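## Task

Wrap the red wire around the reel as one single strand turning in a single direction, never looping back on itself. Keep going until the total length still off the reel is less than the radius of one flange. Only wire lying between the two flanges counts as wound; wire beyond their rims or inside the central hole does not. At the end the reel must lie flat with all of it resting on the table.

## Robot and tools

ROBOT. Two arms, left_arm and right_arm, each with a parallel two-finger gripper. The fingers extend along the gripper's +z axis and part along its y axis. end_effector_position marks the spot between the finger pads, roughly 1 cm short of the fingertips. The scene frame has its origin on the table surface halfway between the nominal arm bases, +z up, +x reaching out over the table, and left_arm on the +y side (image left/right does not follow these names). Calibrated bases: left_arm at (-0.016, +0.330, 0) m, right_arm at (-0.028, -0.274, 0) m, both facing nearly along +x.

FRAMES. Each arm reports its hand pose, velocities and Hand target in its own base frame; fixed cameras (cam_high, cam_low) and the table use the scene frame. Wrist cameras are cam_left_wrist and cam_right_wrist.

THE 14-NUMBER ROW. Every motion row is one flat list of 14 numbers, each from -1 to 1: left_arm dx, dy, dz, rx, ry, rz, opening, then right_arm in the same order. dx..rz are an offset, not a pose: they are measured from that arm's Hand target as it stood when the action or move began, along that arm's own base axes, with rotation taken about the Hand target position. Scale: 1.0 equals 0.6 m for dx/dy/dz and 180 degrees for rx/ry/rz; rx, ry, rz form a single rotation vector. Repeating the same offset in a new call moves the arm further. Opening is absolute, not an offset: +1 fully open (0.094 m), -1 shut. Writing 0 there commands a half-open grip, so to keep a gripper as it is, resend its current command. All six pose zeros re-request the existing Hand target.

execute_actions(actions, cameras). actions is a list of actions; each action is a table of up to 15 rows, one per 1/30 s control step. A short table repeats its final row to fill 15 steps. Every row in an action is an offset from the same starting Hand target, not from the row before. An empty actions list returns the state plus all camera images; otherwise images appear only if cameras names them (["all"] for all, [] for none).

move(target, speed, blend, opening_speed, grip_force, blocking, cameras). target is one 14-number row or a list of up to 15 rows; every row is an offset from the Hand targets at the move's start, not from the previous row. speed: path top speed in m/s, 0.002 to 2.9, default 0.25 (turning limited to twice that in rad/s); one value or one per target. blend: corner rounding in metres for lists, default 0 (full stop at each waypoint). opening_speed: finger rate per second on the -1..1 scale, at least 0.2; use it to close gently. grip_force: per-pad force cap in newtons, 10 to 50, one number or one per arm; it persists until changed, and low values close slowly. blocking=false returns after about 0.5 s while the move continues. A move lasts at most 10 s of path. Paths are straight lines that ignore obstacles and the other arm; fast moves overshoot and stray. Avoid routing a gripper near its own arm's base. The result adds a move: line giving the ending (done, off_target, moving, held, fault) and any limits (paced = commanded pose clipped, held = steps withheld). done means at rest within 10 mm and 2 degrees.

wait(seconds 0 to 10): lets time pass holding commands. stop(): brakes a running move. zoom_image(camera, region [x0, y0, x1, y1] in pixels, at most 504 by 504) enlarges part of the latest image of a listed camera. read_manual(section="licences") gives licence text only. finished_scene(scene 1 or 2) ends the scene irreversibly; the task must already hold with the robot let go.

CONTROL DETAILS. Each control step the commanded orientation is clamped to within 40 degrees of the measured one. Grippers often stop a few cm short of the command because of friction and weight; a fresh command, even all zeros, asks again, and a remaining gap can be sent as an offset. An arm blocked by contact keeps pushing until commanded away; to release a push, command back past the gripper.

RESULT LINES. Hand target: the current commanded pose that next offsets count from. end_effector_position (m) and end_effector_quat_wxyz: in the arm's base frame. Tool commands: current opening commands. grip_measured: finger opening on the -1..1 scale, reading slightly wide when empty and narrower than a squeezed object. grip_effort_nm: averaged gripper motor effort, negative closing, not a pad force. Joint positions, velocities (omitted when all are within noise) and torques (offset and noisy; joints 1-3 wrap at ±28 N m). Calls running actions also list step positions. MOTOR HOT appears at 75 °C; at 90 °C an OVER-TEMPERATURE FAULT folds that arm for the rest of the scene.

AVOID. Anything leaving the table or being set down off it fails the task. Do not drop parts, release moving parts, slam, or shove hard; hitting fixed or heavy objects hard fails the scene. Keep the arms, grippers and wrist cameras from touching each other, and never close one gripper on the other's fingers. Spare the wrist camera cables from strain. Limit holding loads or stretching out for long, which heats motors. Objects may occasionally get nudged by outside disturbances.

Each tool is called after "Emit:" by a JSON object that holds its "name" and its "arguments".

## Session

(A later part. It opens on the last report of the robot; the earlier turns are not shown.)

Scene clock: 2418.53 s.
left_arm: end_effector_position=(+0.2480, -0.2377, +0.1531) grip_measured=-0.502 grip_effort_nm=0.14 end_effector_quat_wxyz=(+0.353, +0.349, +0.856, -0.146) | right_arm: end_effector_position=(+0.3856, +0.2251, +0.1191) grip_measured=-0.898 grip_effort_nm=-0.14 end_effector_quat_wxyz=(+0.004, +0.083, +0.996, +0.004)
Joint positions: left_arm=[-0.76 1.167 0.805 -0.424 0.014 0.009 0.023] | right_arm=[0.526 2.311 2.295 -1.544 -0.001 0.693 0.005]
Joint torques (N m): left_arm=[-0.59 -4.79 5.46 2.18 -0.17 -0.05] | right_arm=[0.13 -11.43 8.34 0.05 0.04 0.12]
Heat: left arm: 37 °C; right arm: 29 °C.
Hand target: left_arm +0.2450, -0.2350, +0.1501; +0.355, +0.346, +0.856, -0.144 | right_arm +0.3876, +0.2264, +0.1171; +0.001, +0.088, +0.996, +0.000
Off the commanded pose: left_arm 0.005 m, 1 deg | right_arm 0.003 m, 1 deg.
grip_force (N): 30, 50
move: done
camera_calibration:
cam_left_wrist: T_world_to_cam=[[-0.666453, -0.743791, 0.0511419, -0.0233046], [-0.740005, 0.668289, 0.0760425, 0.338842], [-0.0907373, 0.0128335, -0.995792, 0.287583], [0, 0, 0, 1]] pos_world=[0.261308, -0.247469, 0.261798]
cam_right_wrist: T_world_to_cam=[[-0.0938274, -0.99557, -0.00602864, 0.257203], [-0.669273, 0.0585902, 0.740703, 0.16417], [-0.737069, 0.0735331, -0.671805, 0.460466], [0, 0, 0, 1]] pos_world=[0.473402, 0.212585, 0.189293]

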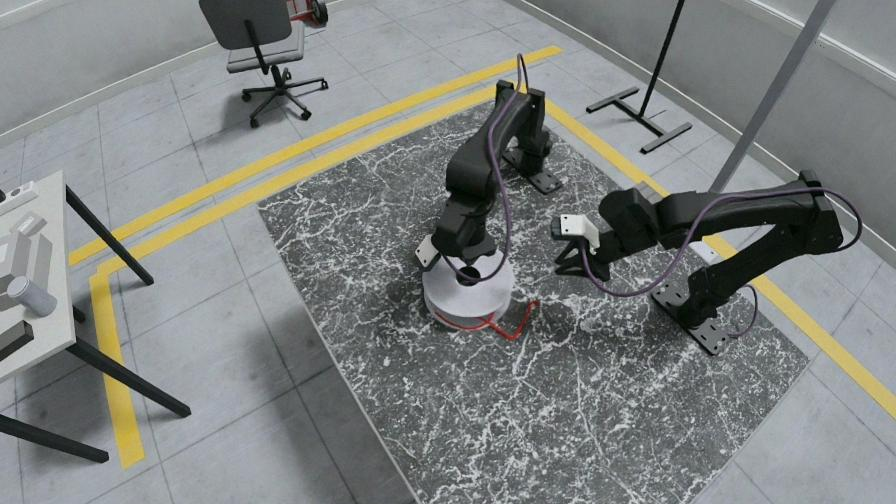

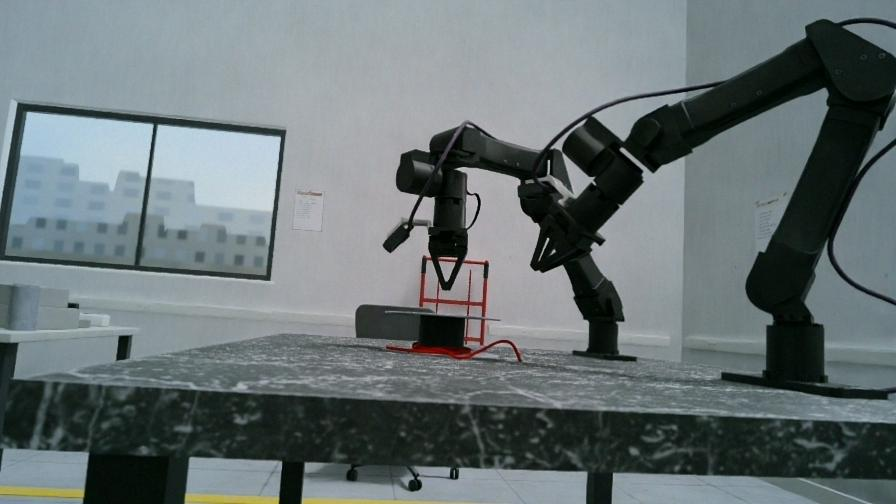

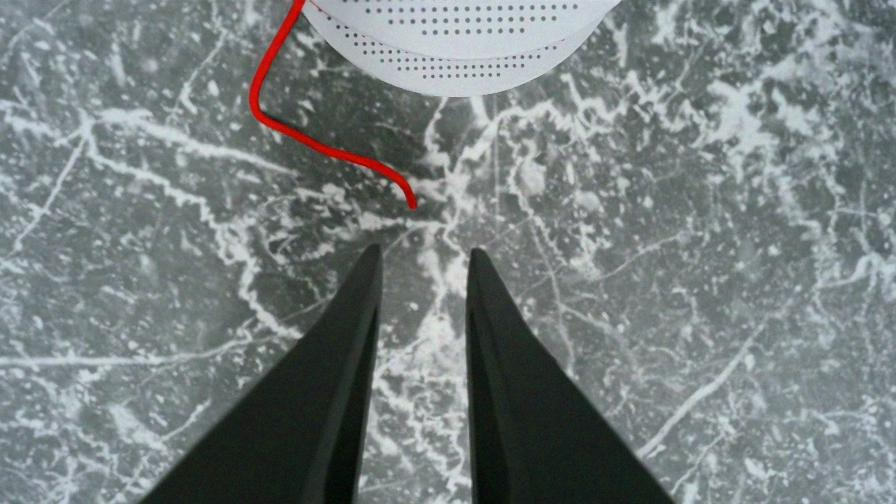

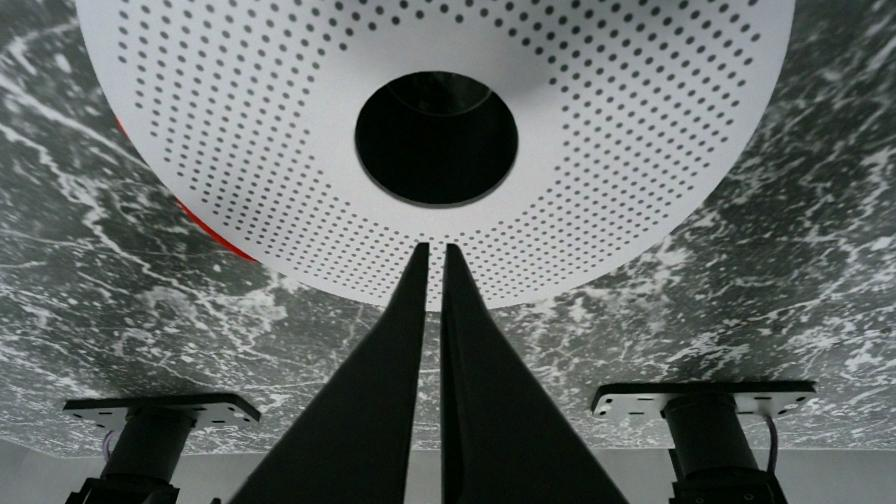

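Emit:
{"name": "move", "arguments": {"target": [[0,0,0,0,0,0,-0.5,0.0015,-0.0082,-0.05,0,0,0,-0.9],[0,0,0,0,0,0,-0.5,0.0015,-0.0082,-0.1185,0,0,0,-0.9]], "speed": [0.12,0.12], "blend": [0.005,0], "grip_force": [30,35]}}

Emit:
{"name": "move", "arguments": {"target": [[0,0,0,0,0,0,-0.5,0,0,0,0,0,0,0.0],[0,0,0,0,0,0,-0.5,0,0,0,0,0,0.28,0.0]], "speed": [0.1,0.2], "opening_speed": 0.4, "cameras": ["all"]}}

Emit:
{"name": "zoom_image", "arguments": {"camera": "cam_high", "region": [400, 220, 580, 350]}}

Scene clock: 2429.87 s.
left_arm: end_effector_position=(+0.2480, -0.2377, +0.1531) grip_measured=-0.502 grip_effort_nm=0.14 end_effector_quat_wxyz=(+0.353, +0.349, +0.856, -0.146) | right_arm: end_effector_position=(+0.3862, +0.2235, +0.0450) grip_measured=-0.898 grip_effort_nm=-0.13 end_effector_quat_wxyz=(-0.006, +0.086, +0.996, -0.003)
Joint positions: left_arm=[-0.76 1.167 0.805 -0.424 0.014 0.009 0.023] | right_arm=[0.522 2.311 2 -1.273 -0.001 0.693 0.005]
Joint torques (N m): left_arm=[-0.62 -4.81 5.52 2.18 -0.18 -0.05] | right_arm=[-0.61 -15.04 4.59 0.44 0.05 -0.01]
Heat: left arm: 37 °C; right arm: 30 °C.
Hand target: left_arm +0.2450, -0.2350, +0.1501; +0.355, +0.346, +0.856, -0.144 | right_arm +0.3885, +0.2215, +0.0459; +0.001, +0.088, +0.996, +0.000
Off the commanded pose: left_arm 0.005 m, 1 deg | right_arm 0.003 m, 1 deg.
grip_force (N): 30, 35
move: done

Scene clock: 2435.30 s.
left_arm: end_effector_position=(+0.2480, -0.2377, +0.1531) grip_measured=-0.502 grip_effort_nm=0.14 end_effector_quat_wxyz=(+0.353, +0.349, +0.856, -0.146) | right_arm: end_effector_position=(+0.3884, +0.2241, +0.0609) grip_measured=-0.133 grip_effort_nm=1.25 end_effector_quat_wxyz=(+0.011, -0.330, +0.944, +0.003)
Joint positions: left_arm=[-0.76 1.167 0.805 -0.424 0.014 0.009 0.023] | right_arm=[0.52 2.274 2 -1.273 -0.002 -0.153 0.041]
Joint torques (N m): left_arm=[-0.58 -4.79 5.49 2.18 -0.18 -0.05] | right_arm=[-0.5 -11.58 4.64 0.51 0.01 -0.42]
Heat: left arm: 37 °C; right arm: 30 °C.
Hand target: left_arm +0.2450, -0.2350, +0.1501; +0.355, +0.346, +0.856, -0.144 | right_arm +0.3885, +0.2215, +0.0459; +0.001, -0.345, +0.939, +0.001
Off the commanded pose: left_arm 0.005 m, 1 deg | right_arm 0.015 m, 2 deg.
grip_force (N): 30, 35
move: off_target (right_arm)
camera_calibration:
cam_left_wrist: T_world_to_cam=[[-0.666453, -0.743791, 0.0511419, -0.0233046], [-0.740005, 0.668289, 0.0760425, 0.338842], [-0.0907373, 0.0128335, -0.995792, 0.287583], [0, 0, 0, 1]] pos_world=[0.261308, -0.247469, 0.261798]
cam_right_wrist: T_world_to_cam=[[0.679265, -0.733876, 0.00495118, -0.103548], [-0.503555, -0.461154, 0.730595, 0.261991], [-0.533883, -0.498761, -0.682793, 0.473474], [0, 0, 0, 1]] pos_world=[0.455043, 0.280977, 0.132388]

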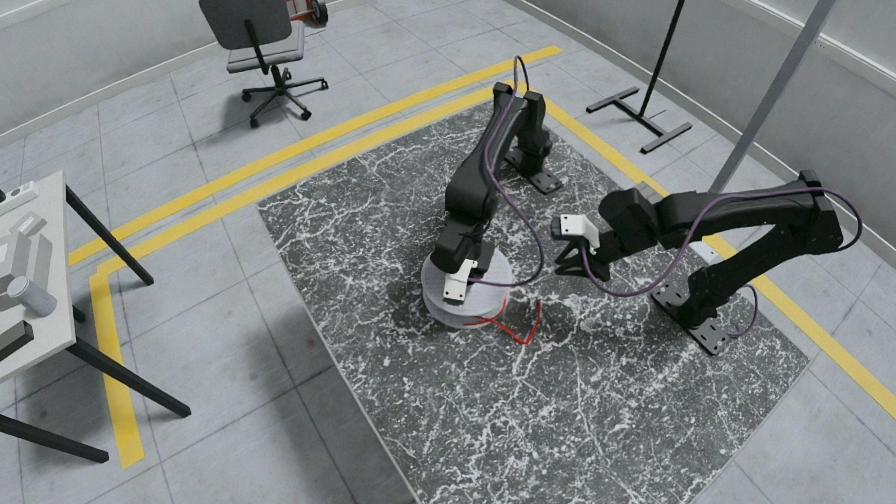

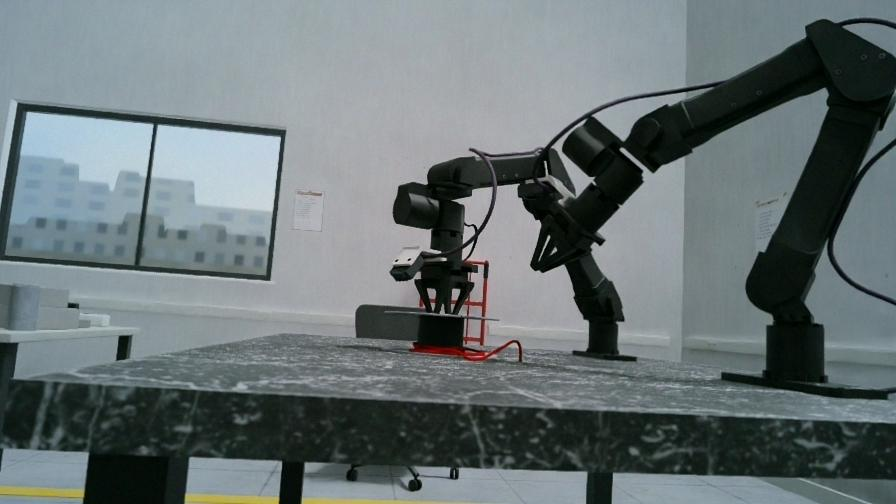

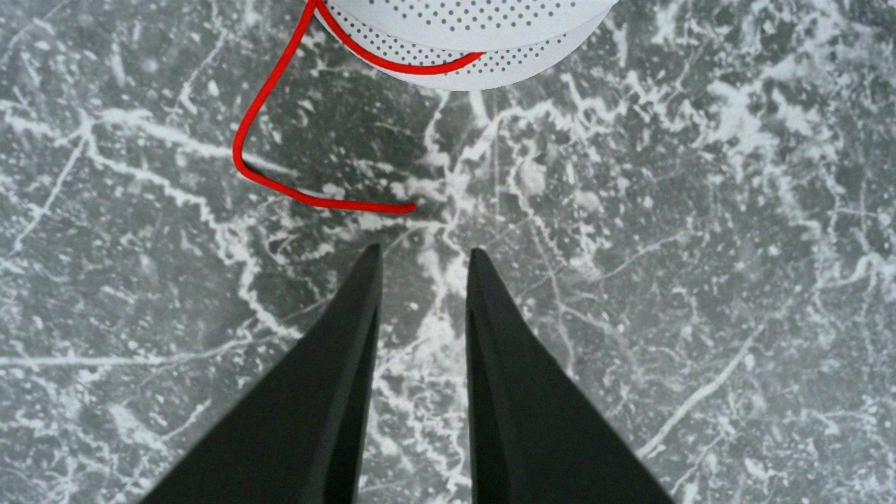

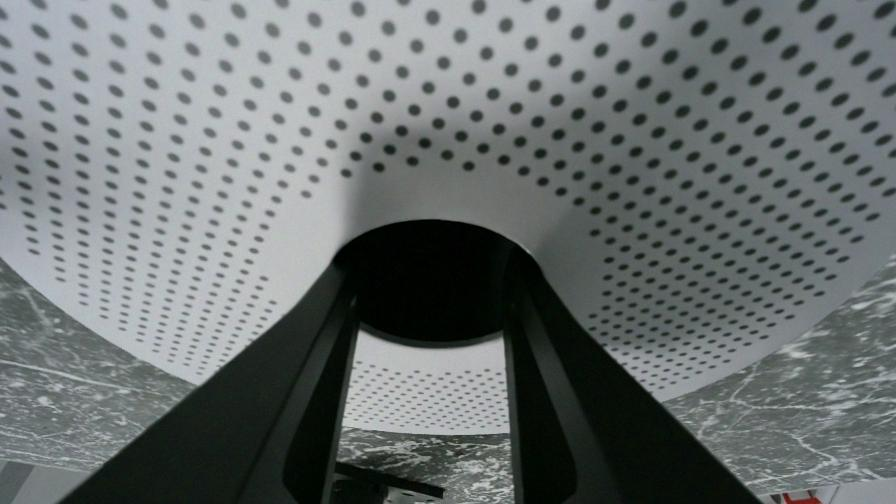

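Scaled by 2.800 from the camera's 896x504 image, which has a finer 1280x720 frame.

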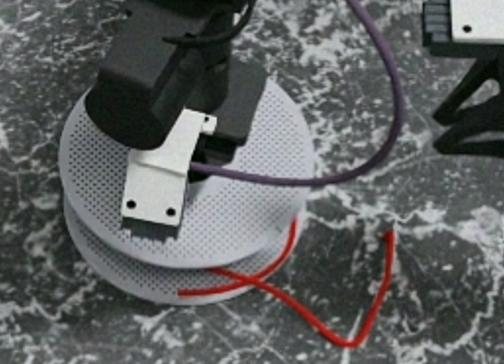

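Emit:
{"name": "move", "arguments": {"target": [[0.0617,-0.0067,-0.1452,0.0004,0.2755,0.4613,-0.5,0,0,0,0,0,0,0.0]], "speed": [0.25], "cameras": ["cam_left_wrist"]}}

Scene clock: 2475.20 s.
left_arm: end_effector_position=(+0.2774, -0.2383, +0.0613) grip_measured=-0.502 grip_effort_nm=0.14 end_effector_quat_wxyz=(+0.001, -0.366, +0.931, -0.003) | right_arm: end_effector_position=(+0.3884, +0.2241, +0.0609) grip_measured=-0.133 grip_effort_nm=1.25 end_effector_quat_wxyz=(+0.011, -0.331, +0.944, +0.003)
Joint positions: left_arm=[-0.712 1.95 1.502 -1.117 0 -1.461 0.023] | right_arm=[0.52 2.274 2 -1.273 -0.002 -0.154 0.041]
Joint torques (N m): left_arm=[0.47 -7.77 9.1 0.25 -0.06 -0.11] | right_arm=[-0.44 -11.51 4.37 0.55 -0.01 -0.42]
Heat: left arm: 38 °C; right arm: 31 °C.
Hand target: left_arm +0.2820, -0.2390, +0.0629; +0.000, -0.374, +0.927, +0.000 | right_arm +0.3885, +0.2215, +0.0459; +0.001, -0.345, +0.939, +0.001
Off the commanded pose: left_arm 0.005 m, 1 deg | right_arm 0.015 m, 2 deg.
grip_force (N): 30, 35
move: off_target (right_arm)
camera_calibration:
cam_left_wrist: T_world_to_cam=[[0.727835, -0.685712, 0.00744715, -0.369671], [-0.45202, -0.471565, 0.757168, -0.025332], [-0.515687, -0.55446, -0.653177, 0.160612], [0, 0, 0, 1]] pos_world=[0.340435, -0.17638, 0.126842]
Images, in order (width x height): cam_left_wrist 896x504.

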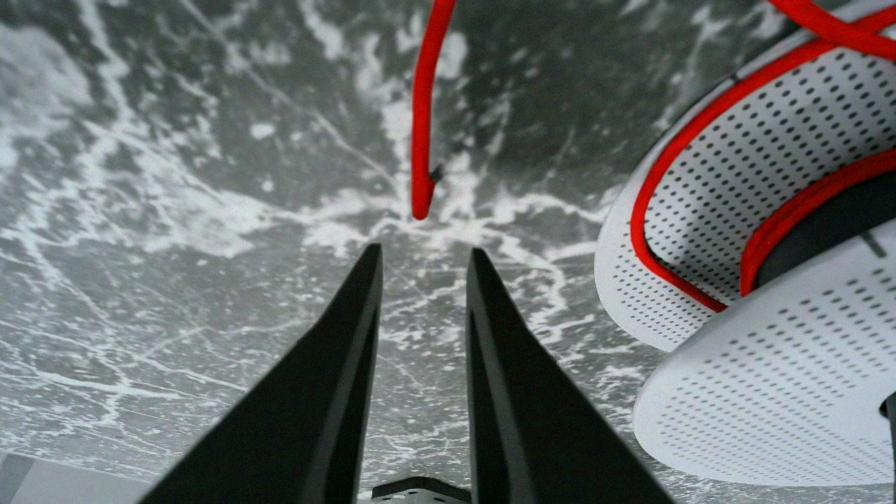

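Emit:
{"name": "move", "arguments": {"target": [[-0.0215,-0.0128,-0.03,0,0,0,-0.5,0,0,0,0,0,0,0.0],[-0.0215,-0.0128,-0.074,0,0,0,-0.5,0,0,0,0,0,0,0.0]], "speed": [0.1,0.06], "blend": [0.005,0], "cameras": ["cam_left_wrist"]}}

Scene clock: 2487.47 s.
left_arm: end_effector_position=(+0.2753, -0.2508, +0.0292) grip_measured=-0.502 grip_effort_nm=0.14 end_effector_quat_wxyz=(+0.006, -0.371, +0.928, -0.015) | right_arm: end_effector_position=(+0.3884, +0.2241, +0.0609) grip_measured=-0.133 grip_effort_nm=1.25 end_effector_quat_wxyz=(+0.011, -0.331, +0.944, +0.003)
Joint positions: left_arm=[-0.741 1.982 1.415 -0.971 0.002 -1.501 0.023] | right_arm=[0.52 2.274 2 -1.273 -0.002 -0.154 0.041]
Joint torques (N m): left_arm=[-0.38 -8.08 4.44 0.56 -0.09 -0.09] | right_arm=[-0.53 -11.54 4.51 0.55 0.05 -0.44]
Heat: left arm: 38 °C; right arm: 31 °C.
Hand target: left_arm +0.2691, -0.2466, +0.0184; +0.000, -0.374, +0.927, +0.001 | right_arm +0.3885, +0.2215, +0.0459; +0.001, -0.345, +0.939, +0.001
Off the commanded pose: left_arm 0.013 m, 2 deg | right_arm 0.015 m, 2 deg.
grip_force (N): 30, 35
move: off_target (left_arm, right_arm)
camera_calibration:
cam_left_wrist: T_world_to_cam=[[0.735229, -0.676919, 0.0349134, -0.377109], [-0.46084, -0.461437, 0.758091, -0.00292818], [-0.497056, -0.57346, -0.651213, 0.121667], [0, 0, 0, 1]] pos_world=[0.336387, -0.186852, 0.0946174]
Images, in order (width x height): cam_left_wrist 896x504.

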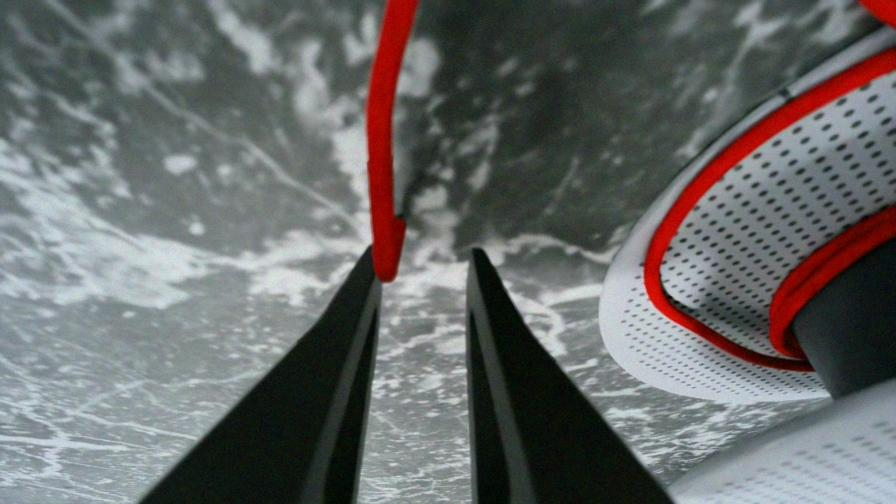

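Emit:
{"name": "move", "arguments": {"target": [[-0.0072,0.018,0.0,0,0,0,-0.5,0,0,0,0,0,0,0.0],[-0.0072,0.018,-0.018,0,0,0,-0.5,0,0,0,0,0,0,0.0]], "speed": [0.06,0.06], "blend": [0.0,0], "cameras": ["cam_left_wrist"]}}

Scene clock: 2497.57 s.
left_arm: end_effector_position=(+0.2669, -0.2432, +0.0138) grip_measured=-0.502 grip_effort_nm=0.14 end_effector_quat_wxyz=(+0.001, -0.371, +0.929, -0.005) | right_arm: end_effector_position=(+0.3884, +0.2241, +0.0609) grip_measured=-0.133 grip_effort_nm=1.25 end_effector_quat_wxyz=(+0.011, -0.331, +0.944, +0.003)
Joint positions: left_arm=[-0.741 1.981 1.35 -0.928 0.003 -1.501 0.023] | right_arm=[0.52 2.274 2 -1.273 -0.002 -0.154 0.041]
Joint torques (N m): left_arm=[0.72 -9.26 3.37 0.67 -0.1 0.05] | right_arm=[-0.39 -11.41 4.42 0.54 0.03 -0.43]
Heat: left arm: 37 °C; right arm: 31 °C.
Hand target: left_arm +0.2648, -0.2359, +0.0077; +0.000, -0.374, +0.927, +0.000 | right_arm +0.3885, +0.2215, +0.0459; +0.001, -0.345, +0.939, +0.001
Off the commanded pose: left_arm 0.010 m, 1 deg | right_arm 0.015 m, 2 deg.
grip_force (N): 30, 35
move: off_target (right_arm)
camera_calibration:
cam_left_wrist: T_world_to_cam=[[0.735602, -0.677291, 0.0128695, -0.36506], [-0.448363, -0.472548, 0.758728, 0.00227945], [-0.507798, -0.563893, -0.65128, 0.11696], [0, 0, 0, 1]] pos_world=[0.328953, -0.180222, 0.0791425]
Images, in order (width x height): cam_left_wrist 896x504.

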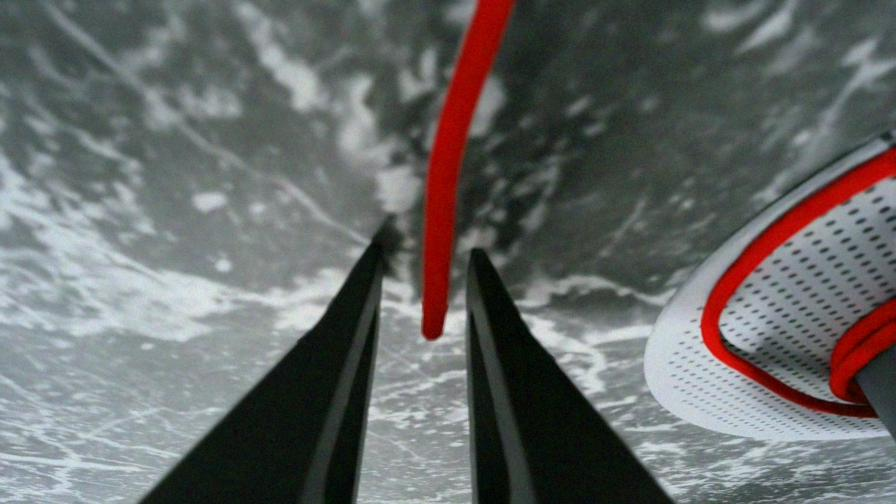

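Emit:
{"name": "move", "arguments": {"target": [[0,0,0,0,0,0,-1.0,0,0,0,0,0,0,0.0],[0.005,0.005,0.07,0,0,0,-1.0,0,0,0,0,0,0,0.0],[0.005,0.005,0.07,-0.0051,-0.2761,-0.471,-1.0,0,0,0,0,0,0,0.0],[0.005,0.005,0.04,-0.0051,-0.2761,-0.471,-1.0,0,0,0,0,0,0,0.0]], "speed": [0.06,0.1,0.3,0.1], "blend": [0.0,0.01,0.01,0], "cameras": ["cam_left_wrist","cam_high","cam_low"]}}

Emit:
{"name": "zoom_image", "arguments": {"camera": "cam_high", "region": [400, 220, 580, 350]}}

Emit:
{"name": "zoom_image", "arguments": {"camera": "cam_low", "region": [380, 250, 600, 390]}}

Scene clock: 2518.37 s.
left_arm: end_effector_position=(+0.2708, -0.2372, +0.0393) grip_measured=-0.911 grip_effort_nm=-0.63 end_effector_quat_wxyz=(+0.359, +0.358, +0.849, -0.150) | right_arm: end_effector_position=(+0.3884, +0.2241, +0.0609) grip_measured=-0.133 grip_effort_nm=1.25 end_effector_quat_wxyz=(+0.011, -0.331, +0.944, +0.003)
Joint positions: left_arm=[-0.682 1.464 0.501 0.188 0.08 0.082 0.004] | right_arm=[0.52 2.274 2 -1.273 -0.002 -0.154 0.041]
Joint torques (N m): left_arm=[0.7 -4.27 4.48 2.26 0.04 0.14] | right_arm=[-0.4 -11.52 4.55 0.56 0.01 -0.41]
Heat: left arm: 36 °C; right arm: 31 °C.
Hand target: left_arm +0.2678, -0.2329, +0.0317; +0.352, +0.360, +0.851, -0.149 | right_arm +0.3885, +0.2215, +0.0459; +0.001, -0.345, +0.939, +0.001
Off the commanded pose: left_arm 0.009 m, 1 deg | right_arm 0.015 m, 2 deg.
grip_force (N): 30, 35
move: off_target (right_arm); blend cut to 0.009 m at target 3
camera_calibration:
cam_left_wrist: T_world_to_cam=[[-0.682134, -0.729771, 0.0461312, 0.00589619], [-0.727288, 0.683647, 0.0606497, 0.364753], [-0.0757978, 0.00782054, -0.997093, 0.171188], [0, 0, 0, 1]] pos_world=[0.282278, -0.246398, 0.148296]
Images, in order (width x height): cam_high 896x504, cam_low 896x504, cam_left_wrist 896x504.

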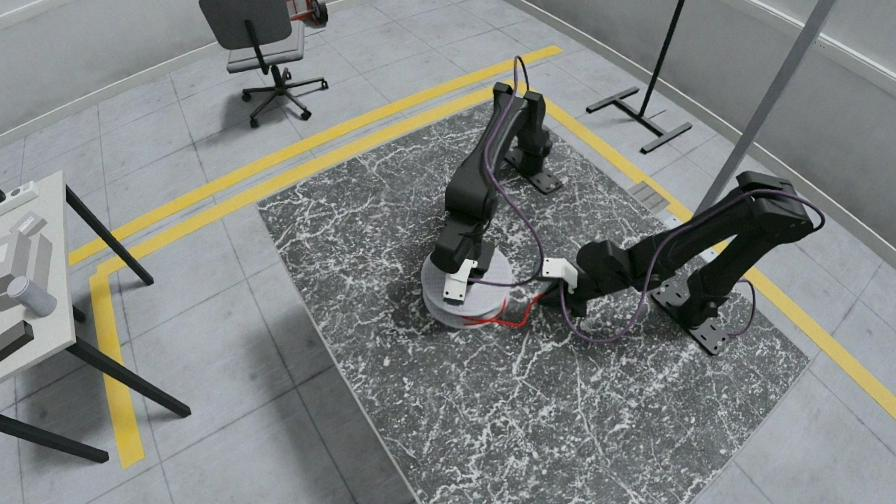

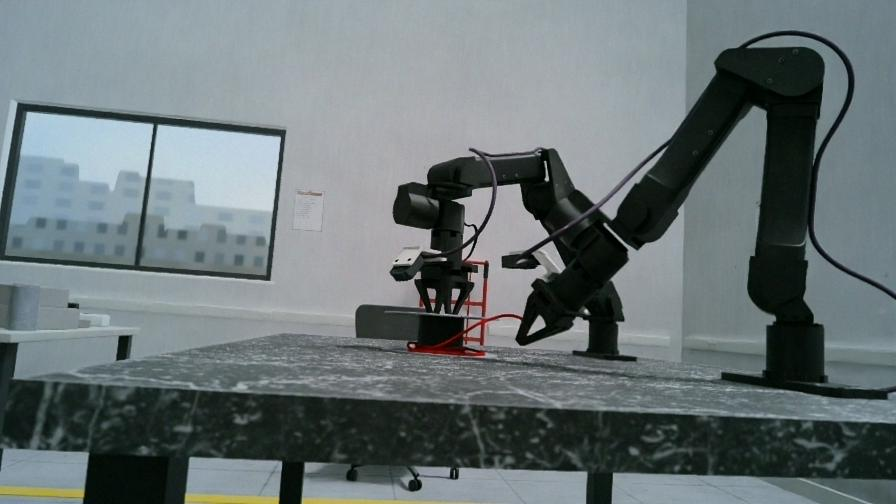

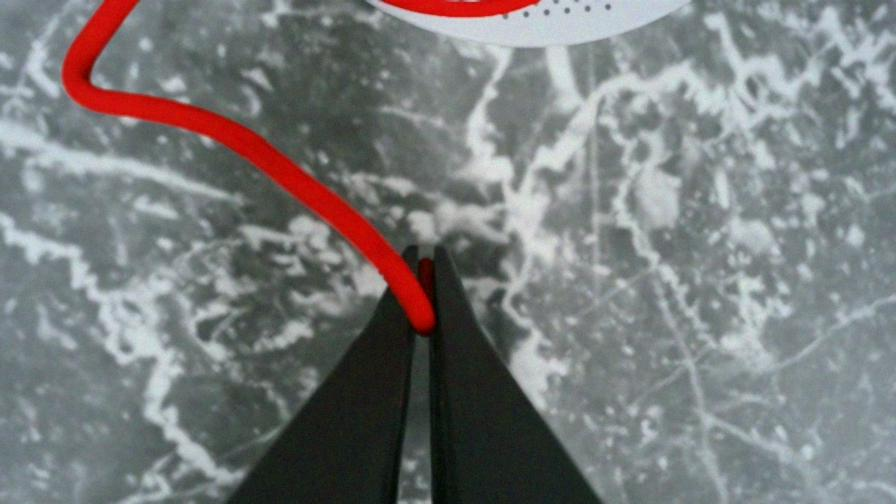

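Scaled by 2.800 from the camera's 896x504 image, which has a finer 1280x720 frame.

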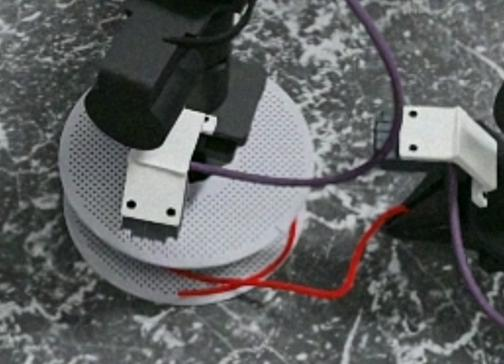

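Scaled by 2.291 from the camera's 896x504 image, which has a finer 1280x720 frame.

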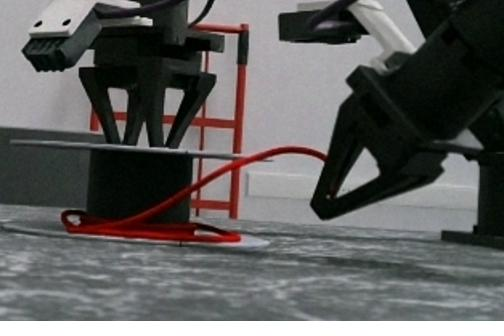

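Emit:
{"name": "move", "arguments": {"target": [[0,0,-0.02,0,0,0,-1.0,0,0,0,0,0,-0.32,0.0],[0,0,-0.02,0,0,0,-1.0,0,0,0,0,0,-0.64,0.0]], "speed": [0.2,0.2], "blend": [0.02,0], "cameras": ["all"]}}

Emit:
{"name": "zoom_image", "arguments": {"camera": "cam_high", "region": [400, 220, 580, 350]}}

Emit:
{"name": "zoom_image", "arguments": {"camera": "cam_low", "region": [380, 250, 600, 390]}}

Scene clock: 2538.33 s.
left_arm: end_effector_position=(+0.2720, -0.2383, +0.0292) grip_measured=-0.911 grip_effort_nm=-0.64 end_effector_quat_wxyz=(+0.363, +0.357, +0.847, -0.151) | right_arm: end_effector_position=(+0.3897, +0.2245, +0.0611) grip_measured=-0.128 grip_effort_nm=1.25 end_effector_quat_wxyz=(+0.006, +0.592, +0.806, +0.013)
Joint positions: left_arm=[-0.682 1.511 0.479 0.265 0.08 0.082 0.004] | right_arm=[0.52 2.274 2 -1.268 0 1.788 0.041]
Joint torques (N m): left_arm=[0.68 -4.25 4.11 2.2 0.06 0.11] | right_arm=[-0.49 -11.29 4.85 0.49 0.04 0.45]
Heat: left arm: 36 °C; right arm: 31 °C.
Hand target: left_arm +0.2677, -0.2328, +0.0196; +0.352, +0.360, +0.851, -0.149 | right_arm +0.3884, +0.2215, +0.0459; +0.001, +0.608, +0.794, -0.001
Off the commanded pose: left_arm 0.012 m, 1 deg | right_arm 0.015 m, 3 deg.
grip_force (N): 30, 35
move: off_target (left_arm, right_arm)
camera_calibration:
cam_left_wrist: T_world_to_cam=[[-0.68259, -0.729362, 0.0458447, 0.00667285], [-0.72746, 0.684123, 0.0526969, 0.367432], [-0.0697986, 0.00262018, -0.997558, 0.158349], [0, 0, 0, 1]] pos_world=[0.282899, -0.246916, 0.138293]
cam_right_wrist: T_world_to_cam=[[-0.929575, -0.367634, -0.0271021, 0.442616], [-0.262553, 0.608679, 0.748716, -0.0725147], [-0.258757, 0.703104, -0.662336, 0.096172], [0, 0, 0, 1]] pos_world=[0.417291, 0.13924, 0.129987]

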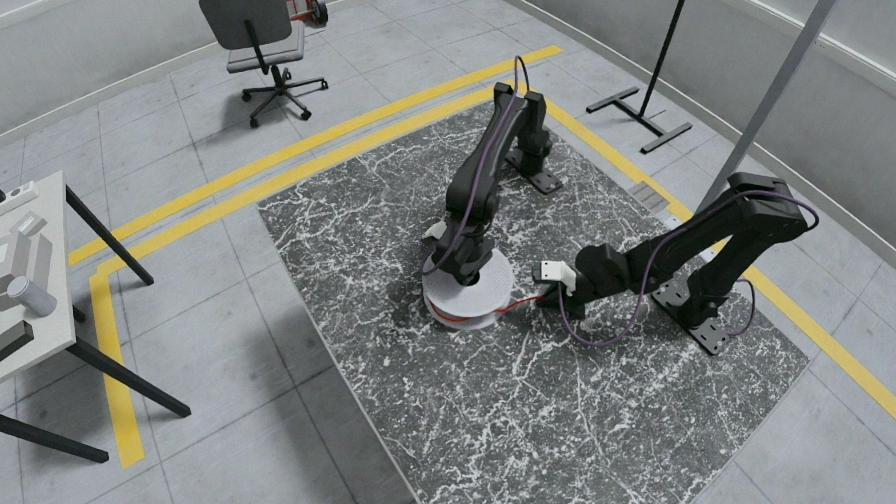

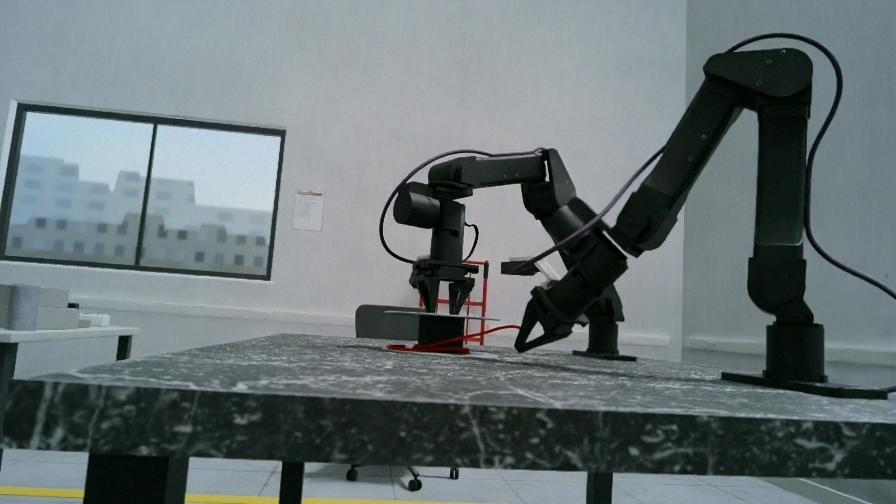

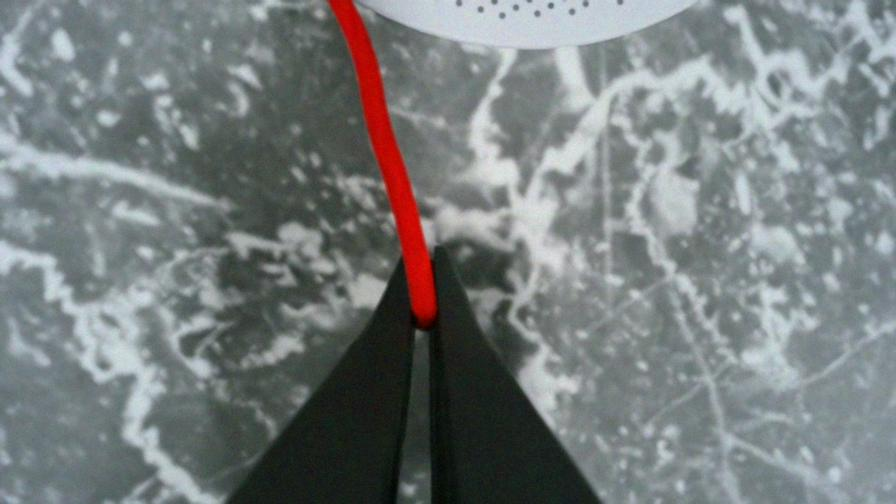

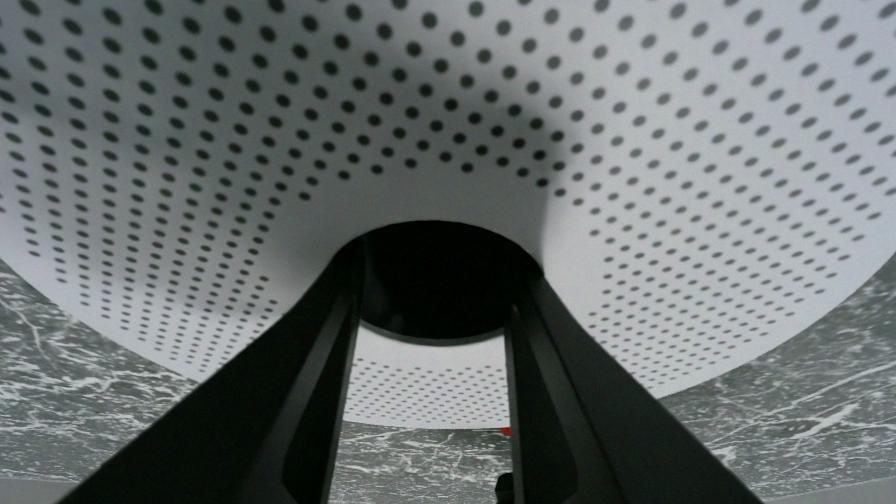

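Scaled by 2.800 from the camera's 896x504 image, which has a finer 1280x720 frame.

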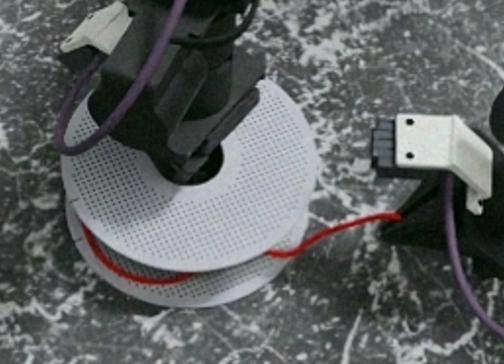

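Scaled by 2.291 from the camera's 896x504 image, which has a finer 1280x720 frame.

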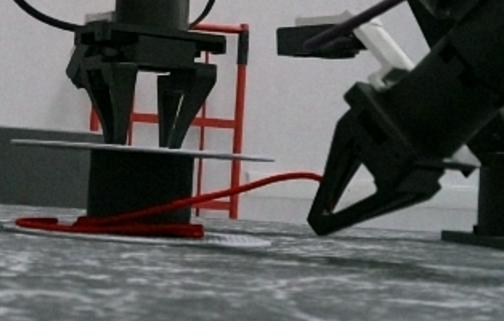

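Emit:
{"name": "move", "arguments": {"target": [[0,0,0,0,0,0,-1.0,0,0,0,0,0,0,-0.9],[0,0,0,0,0,0,-1.0,0,0.002,0.085,0,0,0,-0.9],[0,0,0,0,0,0,-1.0,0,0.002,0.085,0,0,0.32,-0.9],[0,0,0,0,0,0,-1.0,0,0.002,0.085,0,0,0.64,-0.9],[0,0,0,0,0,0,-1.0,0.001,0,0.0,0,0,0.64,-0.9],[0,0,0,0,0,0,-1.0,0.001,0,0.0,0,0,0.64,0.0]], "speed": [0.2,0.15,0.5,0.5,0.15,0.15], "blend": [0,0.01,0.02,0.01,0,0], "grip_force": [30,35], "cameras": ["cam_right_wrist","cam_high"]}}

Scene clock: 2556.00 s.
left_arm: end_effector_position=(+0.2720, -0.2383, +0.0292) grip_measured=-0.911 grip_effort_nm=-0.64 end_effector_quat_wxyz=(+0.363, +0.357, +0.847, -0.151) | right_arm: end_effector_position=(+0.3885, +0.2241, +0.0656) grip_measured=-0.058 grip_effort_nm=1.25 end_effector_quat_wxyz=(+0.016, -0.343, +0.939, +0.004)
Joint positions: left_arm=[-0.682 1.511 0.479 0.265 0.08 0.082 0.004] | right_arm=[0.52 2.263 1.999 -1.275 -0.002 -0.18 0.044]
Joint torques (N m): left_arm=[0.7 -4.25 4.11 2.2 0.07 0.11] | right_arm=[-0.59 -10.21 4.71 0.56 0.03 -0.09]
Heat: left arm: 36 °C; right arm: 31 °C.
Hand target: left_arm +0.2677, -0.2328, +0.0196; +0.352, +0.360, +0.851, -0.149 | right_arm +0.3890, +0.2215, +0.0459; +0.001, -0.345, +0.939, +0.000
Off the commanded pose: left_arm 0.012 m, 1 deg | right_arm 0.020 m, 2 deg.
grip_force (N): 30, 35
move: off_target (left_arm, right_arm)
camera_calibration:
cam_right_wrist: T_world_to_cam=[[0.69885, -0.715226, 0.00779153, -0.115531], [-0.496843, -0.477573, 0.724618, 0.259991], [-0.514545, -0.51027, -0.689107, 0.47217], [0, 0, 0, 1]] pos_world=[0.452866, 0.282468, 0.137882]
Images, in order (width x height): cam_high 896x504, cam_right_wrist 896x504.

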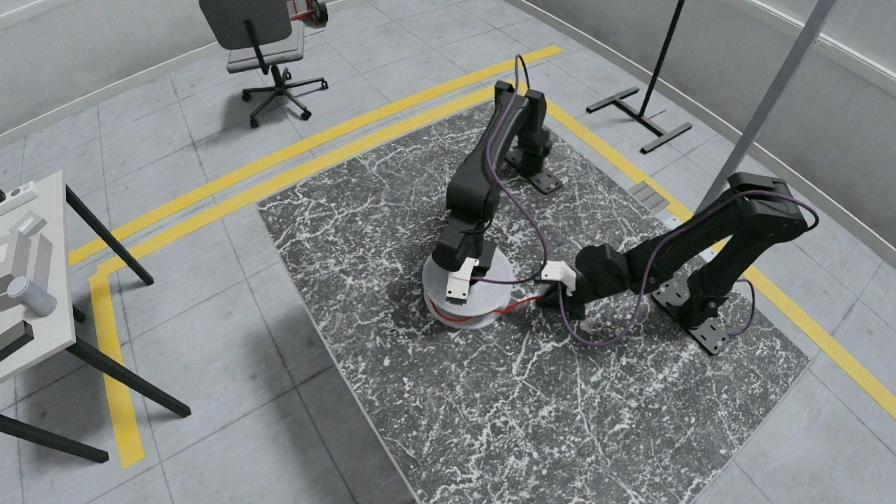

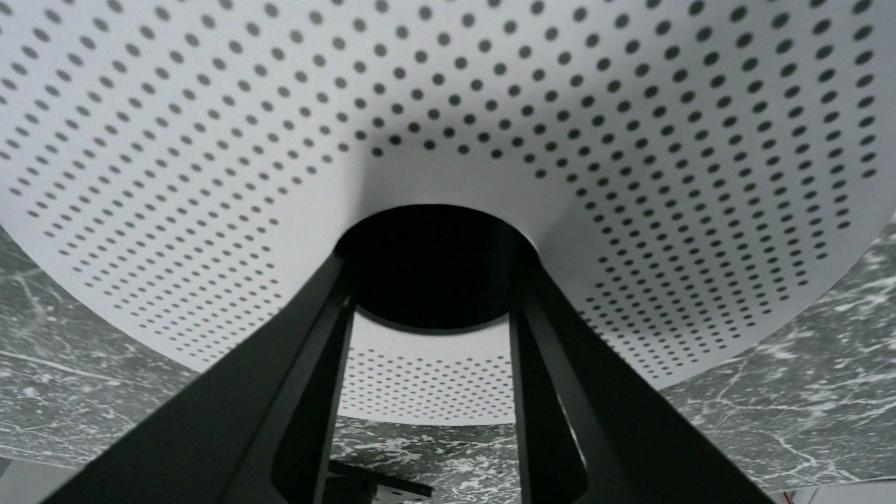

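Emit:
{"name": "move", "arguments": {"target": [[0.039,-0.03,0.0,-0.03,-0.029,0,-1.0,0,0,0,0,0,-0.24,0.0],[0.0783,-0.06,0.0,-0.0599,-0.0579,0,-1.0,0,0,0,0,0,-0.47,0.0]], "speed": [0.12,0.12], "blend": [0.01,0], "cameras": ["cam_left_wrist","cam_high","cam_low"]}}

Emit:
{"name": "zoom_image", "arguments": {"camera": "cam_high", "region": [400, 220, 580, 350]}}

Emit:
{"name": "zoom_image", "arguments": {"camera": "cam_low", "region": [380, 250, 600, 390]}}

Scene clock: 2581.53 s.
left_arm: end_effector_position=(+0.3143, -0.2704, +0.0240) grip_measured=-0.911 grip_effort_nm=-0.64 end_effector_quat_wxyz=(+0.465, +0.340, +0.795, -0.192) | right_arm: end_effector_position=(+0.3895, +0.2229, +0.0656) grip_measured=-0.058 grip_effort_nm=1.25 end_effector_quat_wxyz=(+0.013, +0.358, +0.934, +0.011)
Joint positions: left_arm=[-0.662 1.823 0.472 0.83 0.117 0.079 0.004] | right_arm=[0.52 2.263 1.999 -1.274 0.007 1.252 0.044]
Joint torques (N m): left_arm=[0.61 -5.52 4.38 2.46 0.07 -0.03] | right_arm=[-0.34 -10.3 4.93 0.55 0 0.46]
Heat: left arm: 37 °C; right arm: 30 °C.
Hand target: left_arm +0.3147, -0.2689, +0.0196; +0.460, +0.337, +0.798, -0.195 | right_arm +0.3890, +0.2215, +0.0459; +0.001, +0.376, +0.926, +0.000
Off the commanded pose: left_arm 0.005 m, 1 deg | right_arm 0.020 m, 3 deg.
grip_force (N): 30, 35
move: off_target (right_arm)
camera_calibration:
cam_left_wrist: T_world_to_cam=[[-0.696539, -0.715932, 0.0476931, 0.0202946], [-0.709712, 0.677657, -0.192586, 0.418951], [0.105559, -0.167992, -0.98012, 0.0545689], [0, 0, 0, 1]] pos_world=[0.30571, -0.260209, 0.1332]
Images, in order (width x height): cam_high 896x504, cam_low 896x504, cam_left_wrist 896x504.

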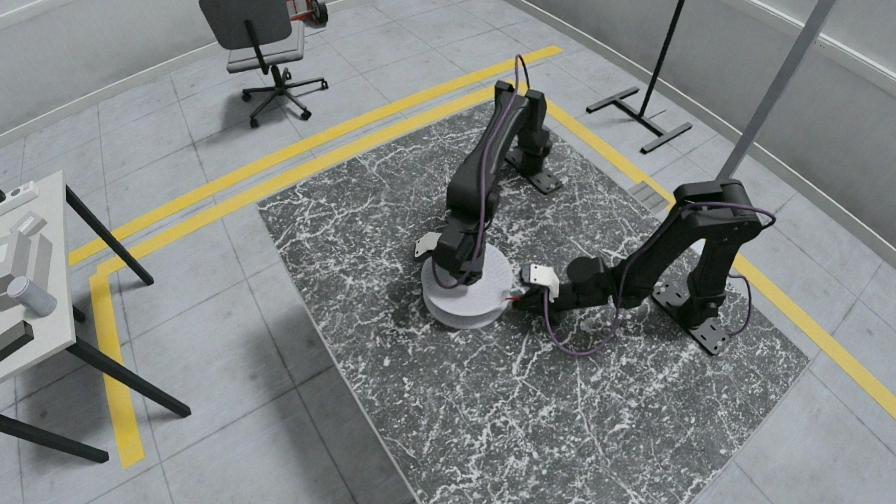

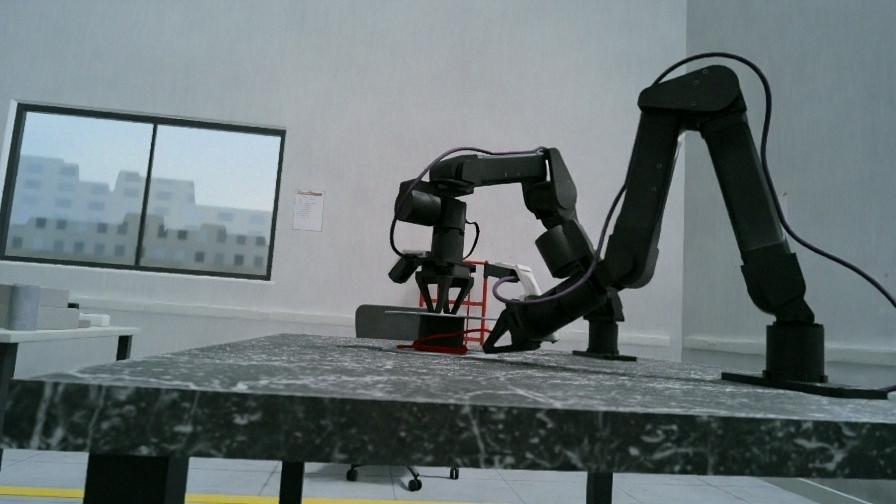

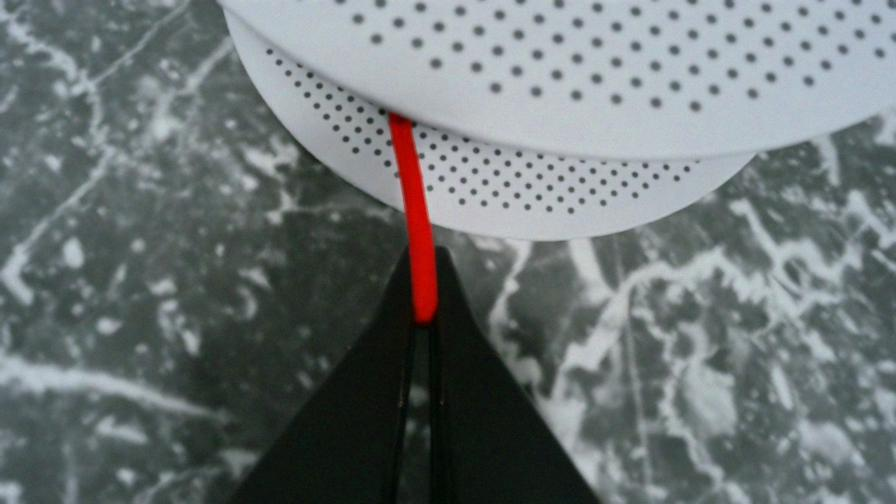

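Scaled by 2.800 from the camera's 896x504 image, which has a finer 1280x720 frame.

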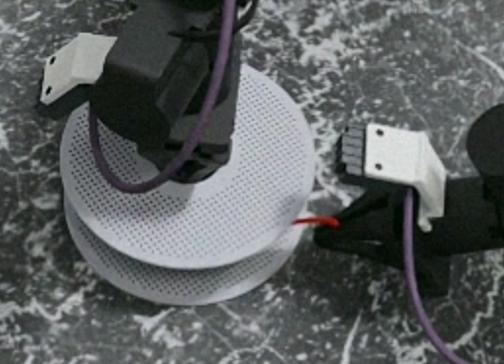

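Scaled by 2.291 from the camera's 896x504 image, which has a finer 1280x720 frame.

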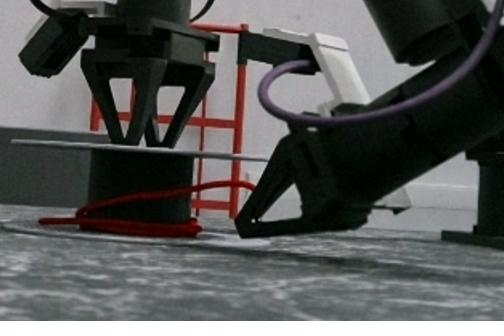

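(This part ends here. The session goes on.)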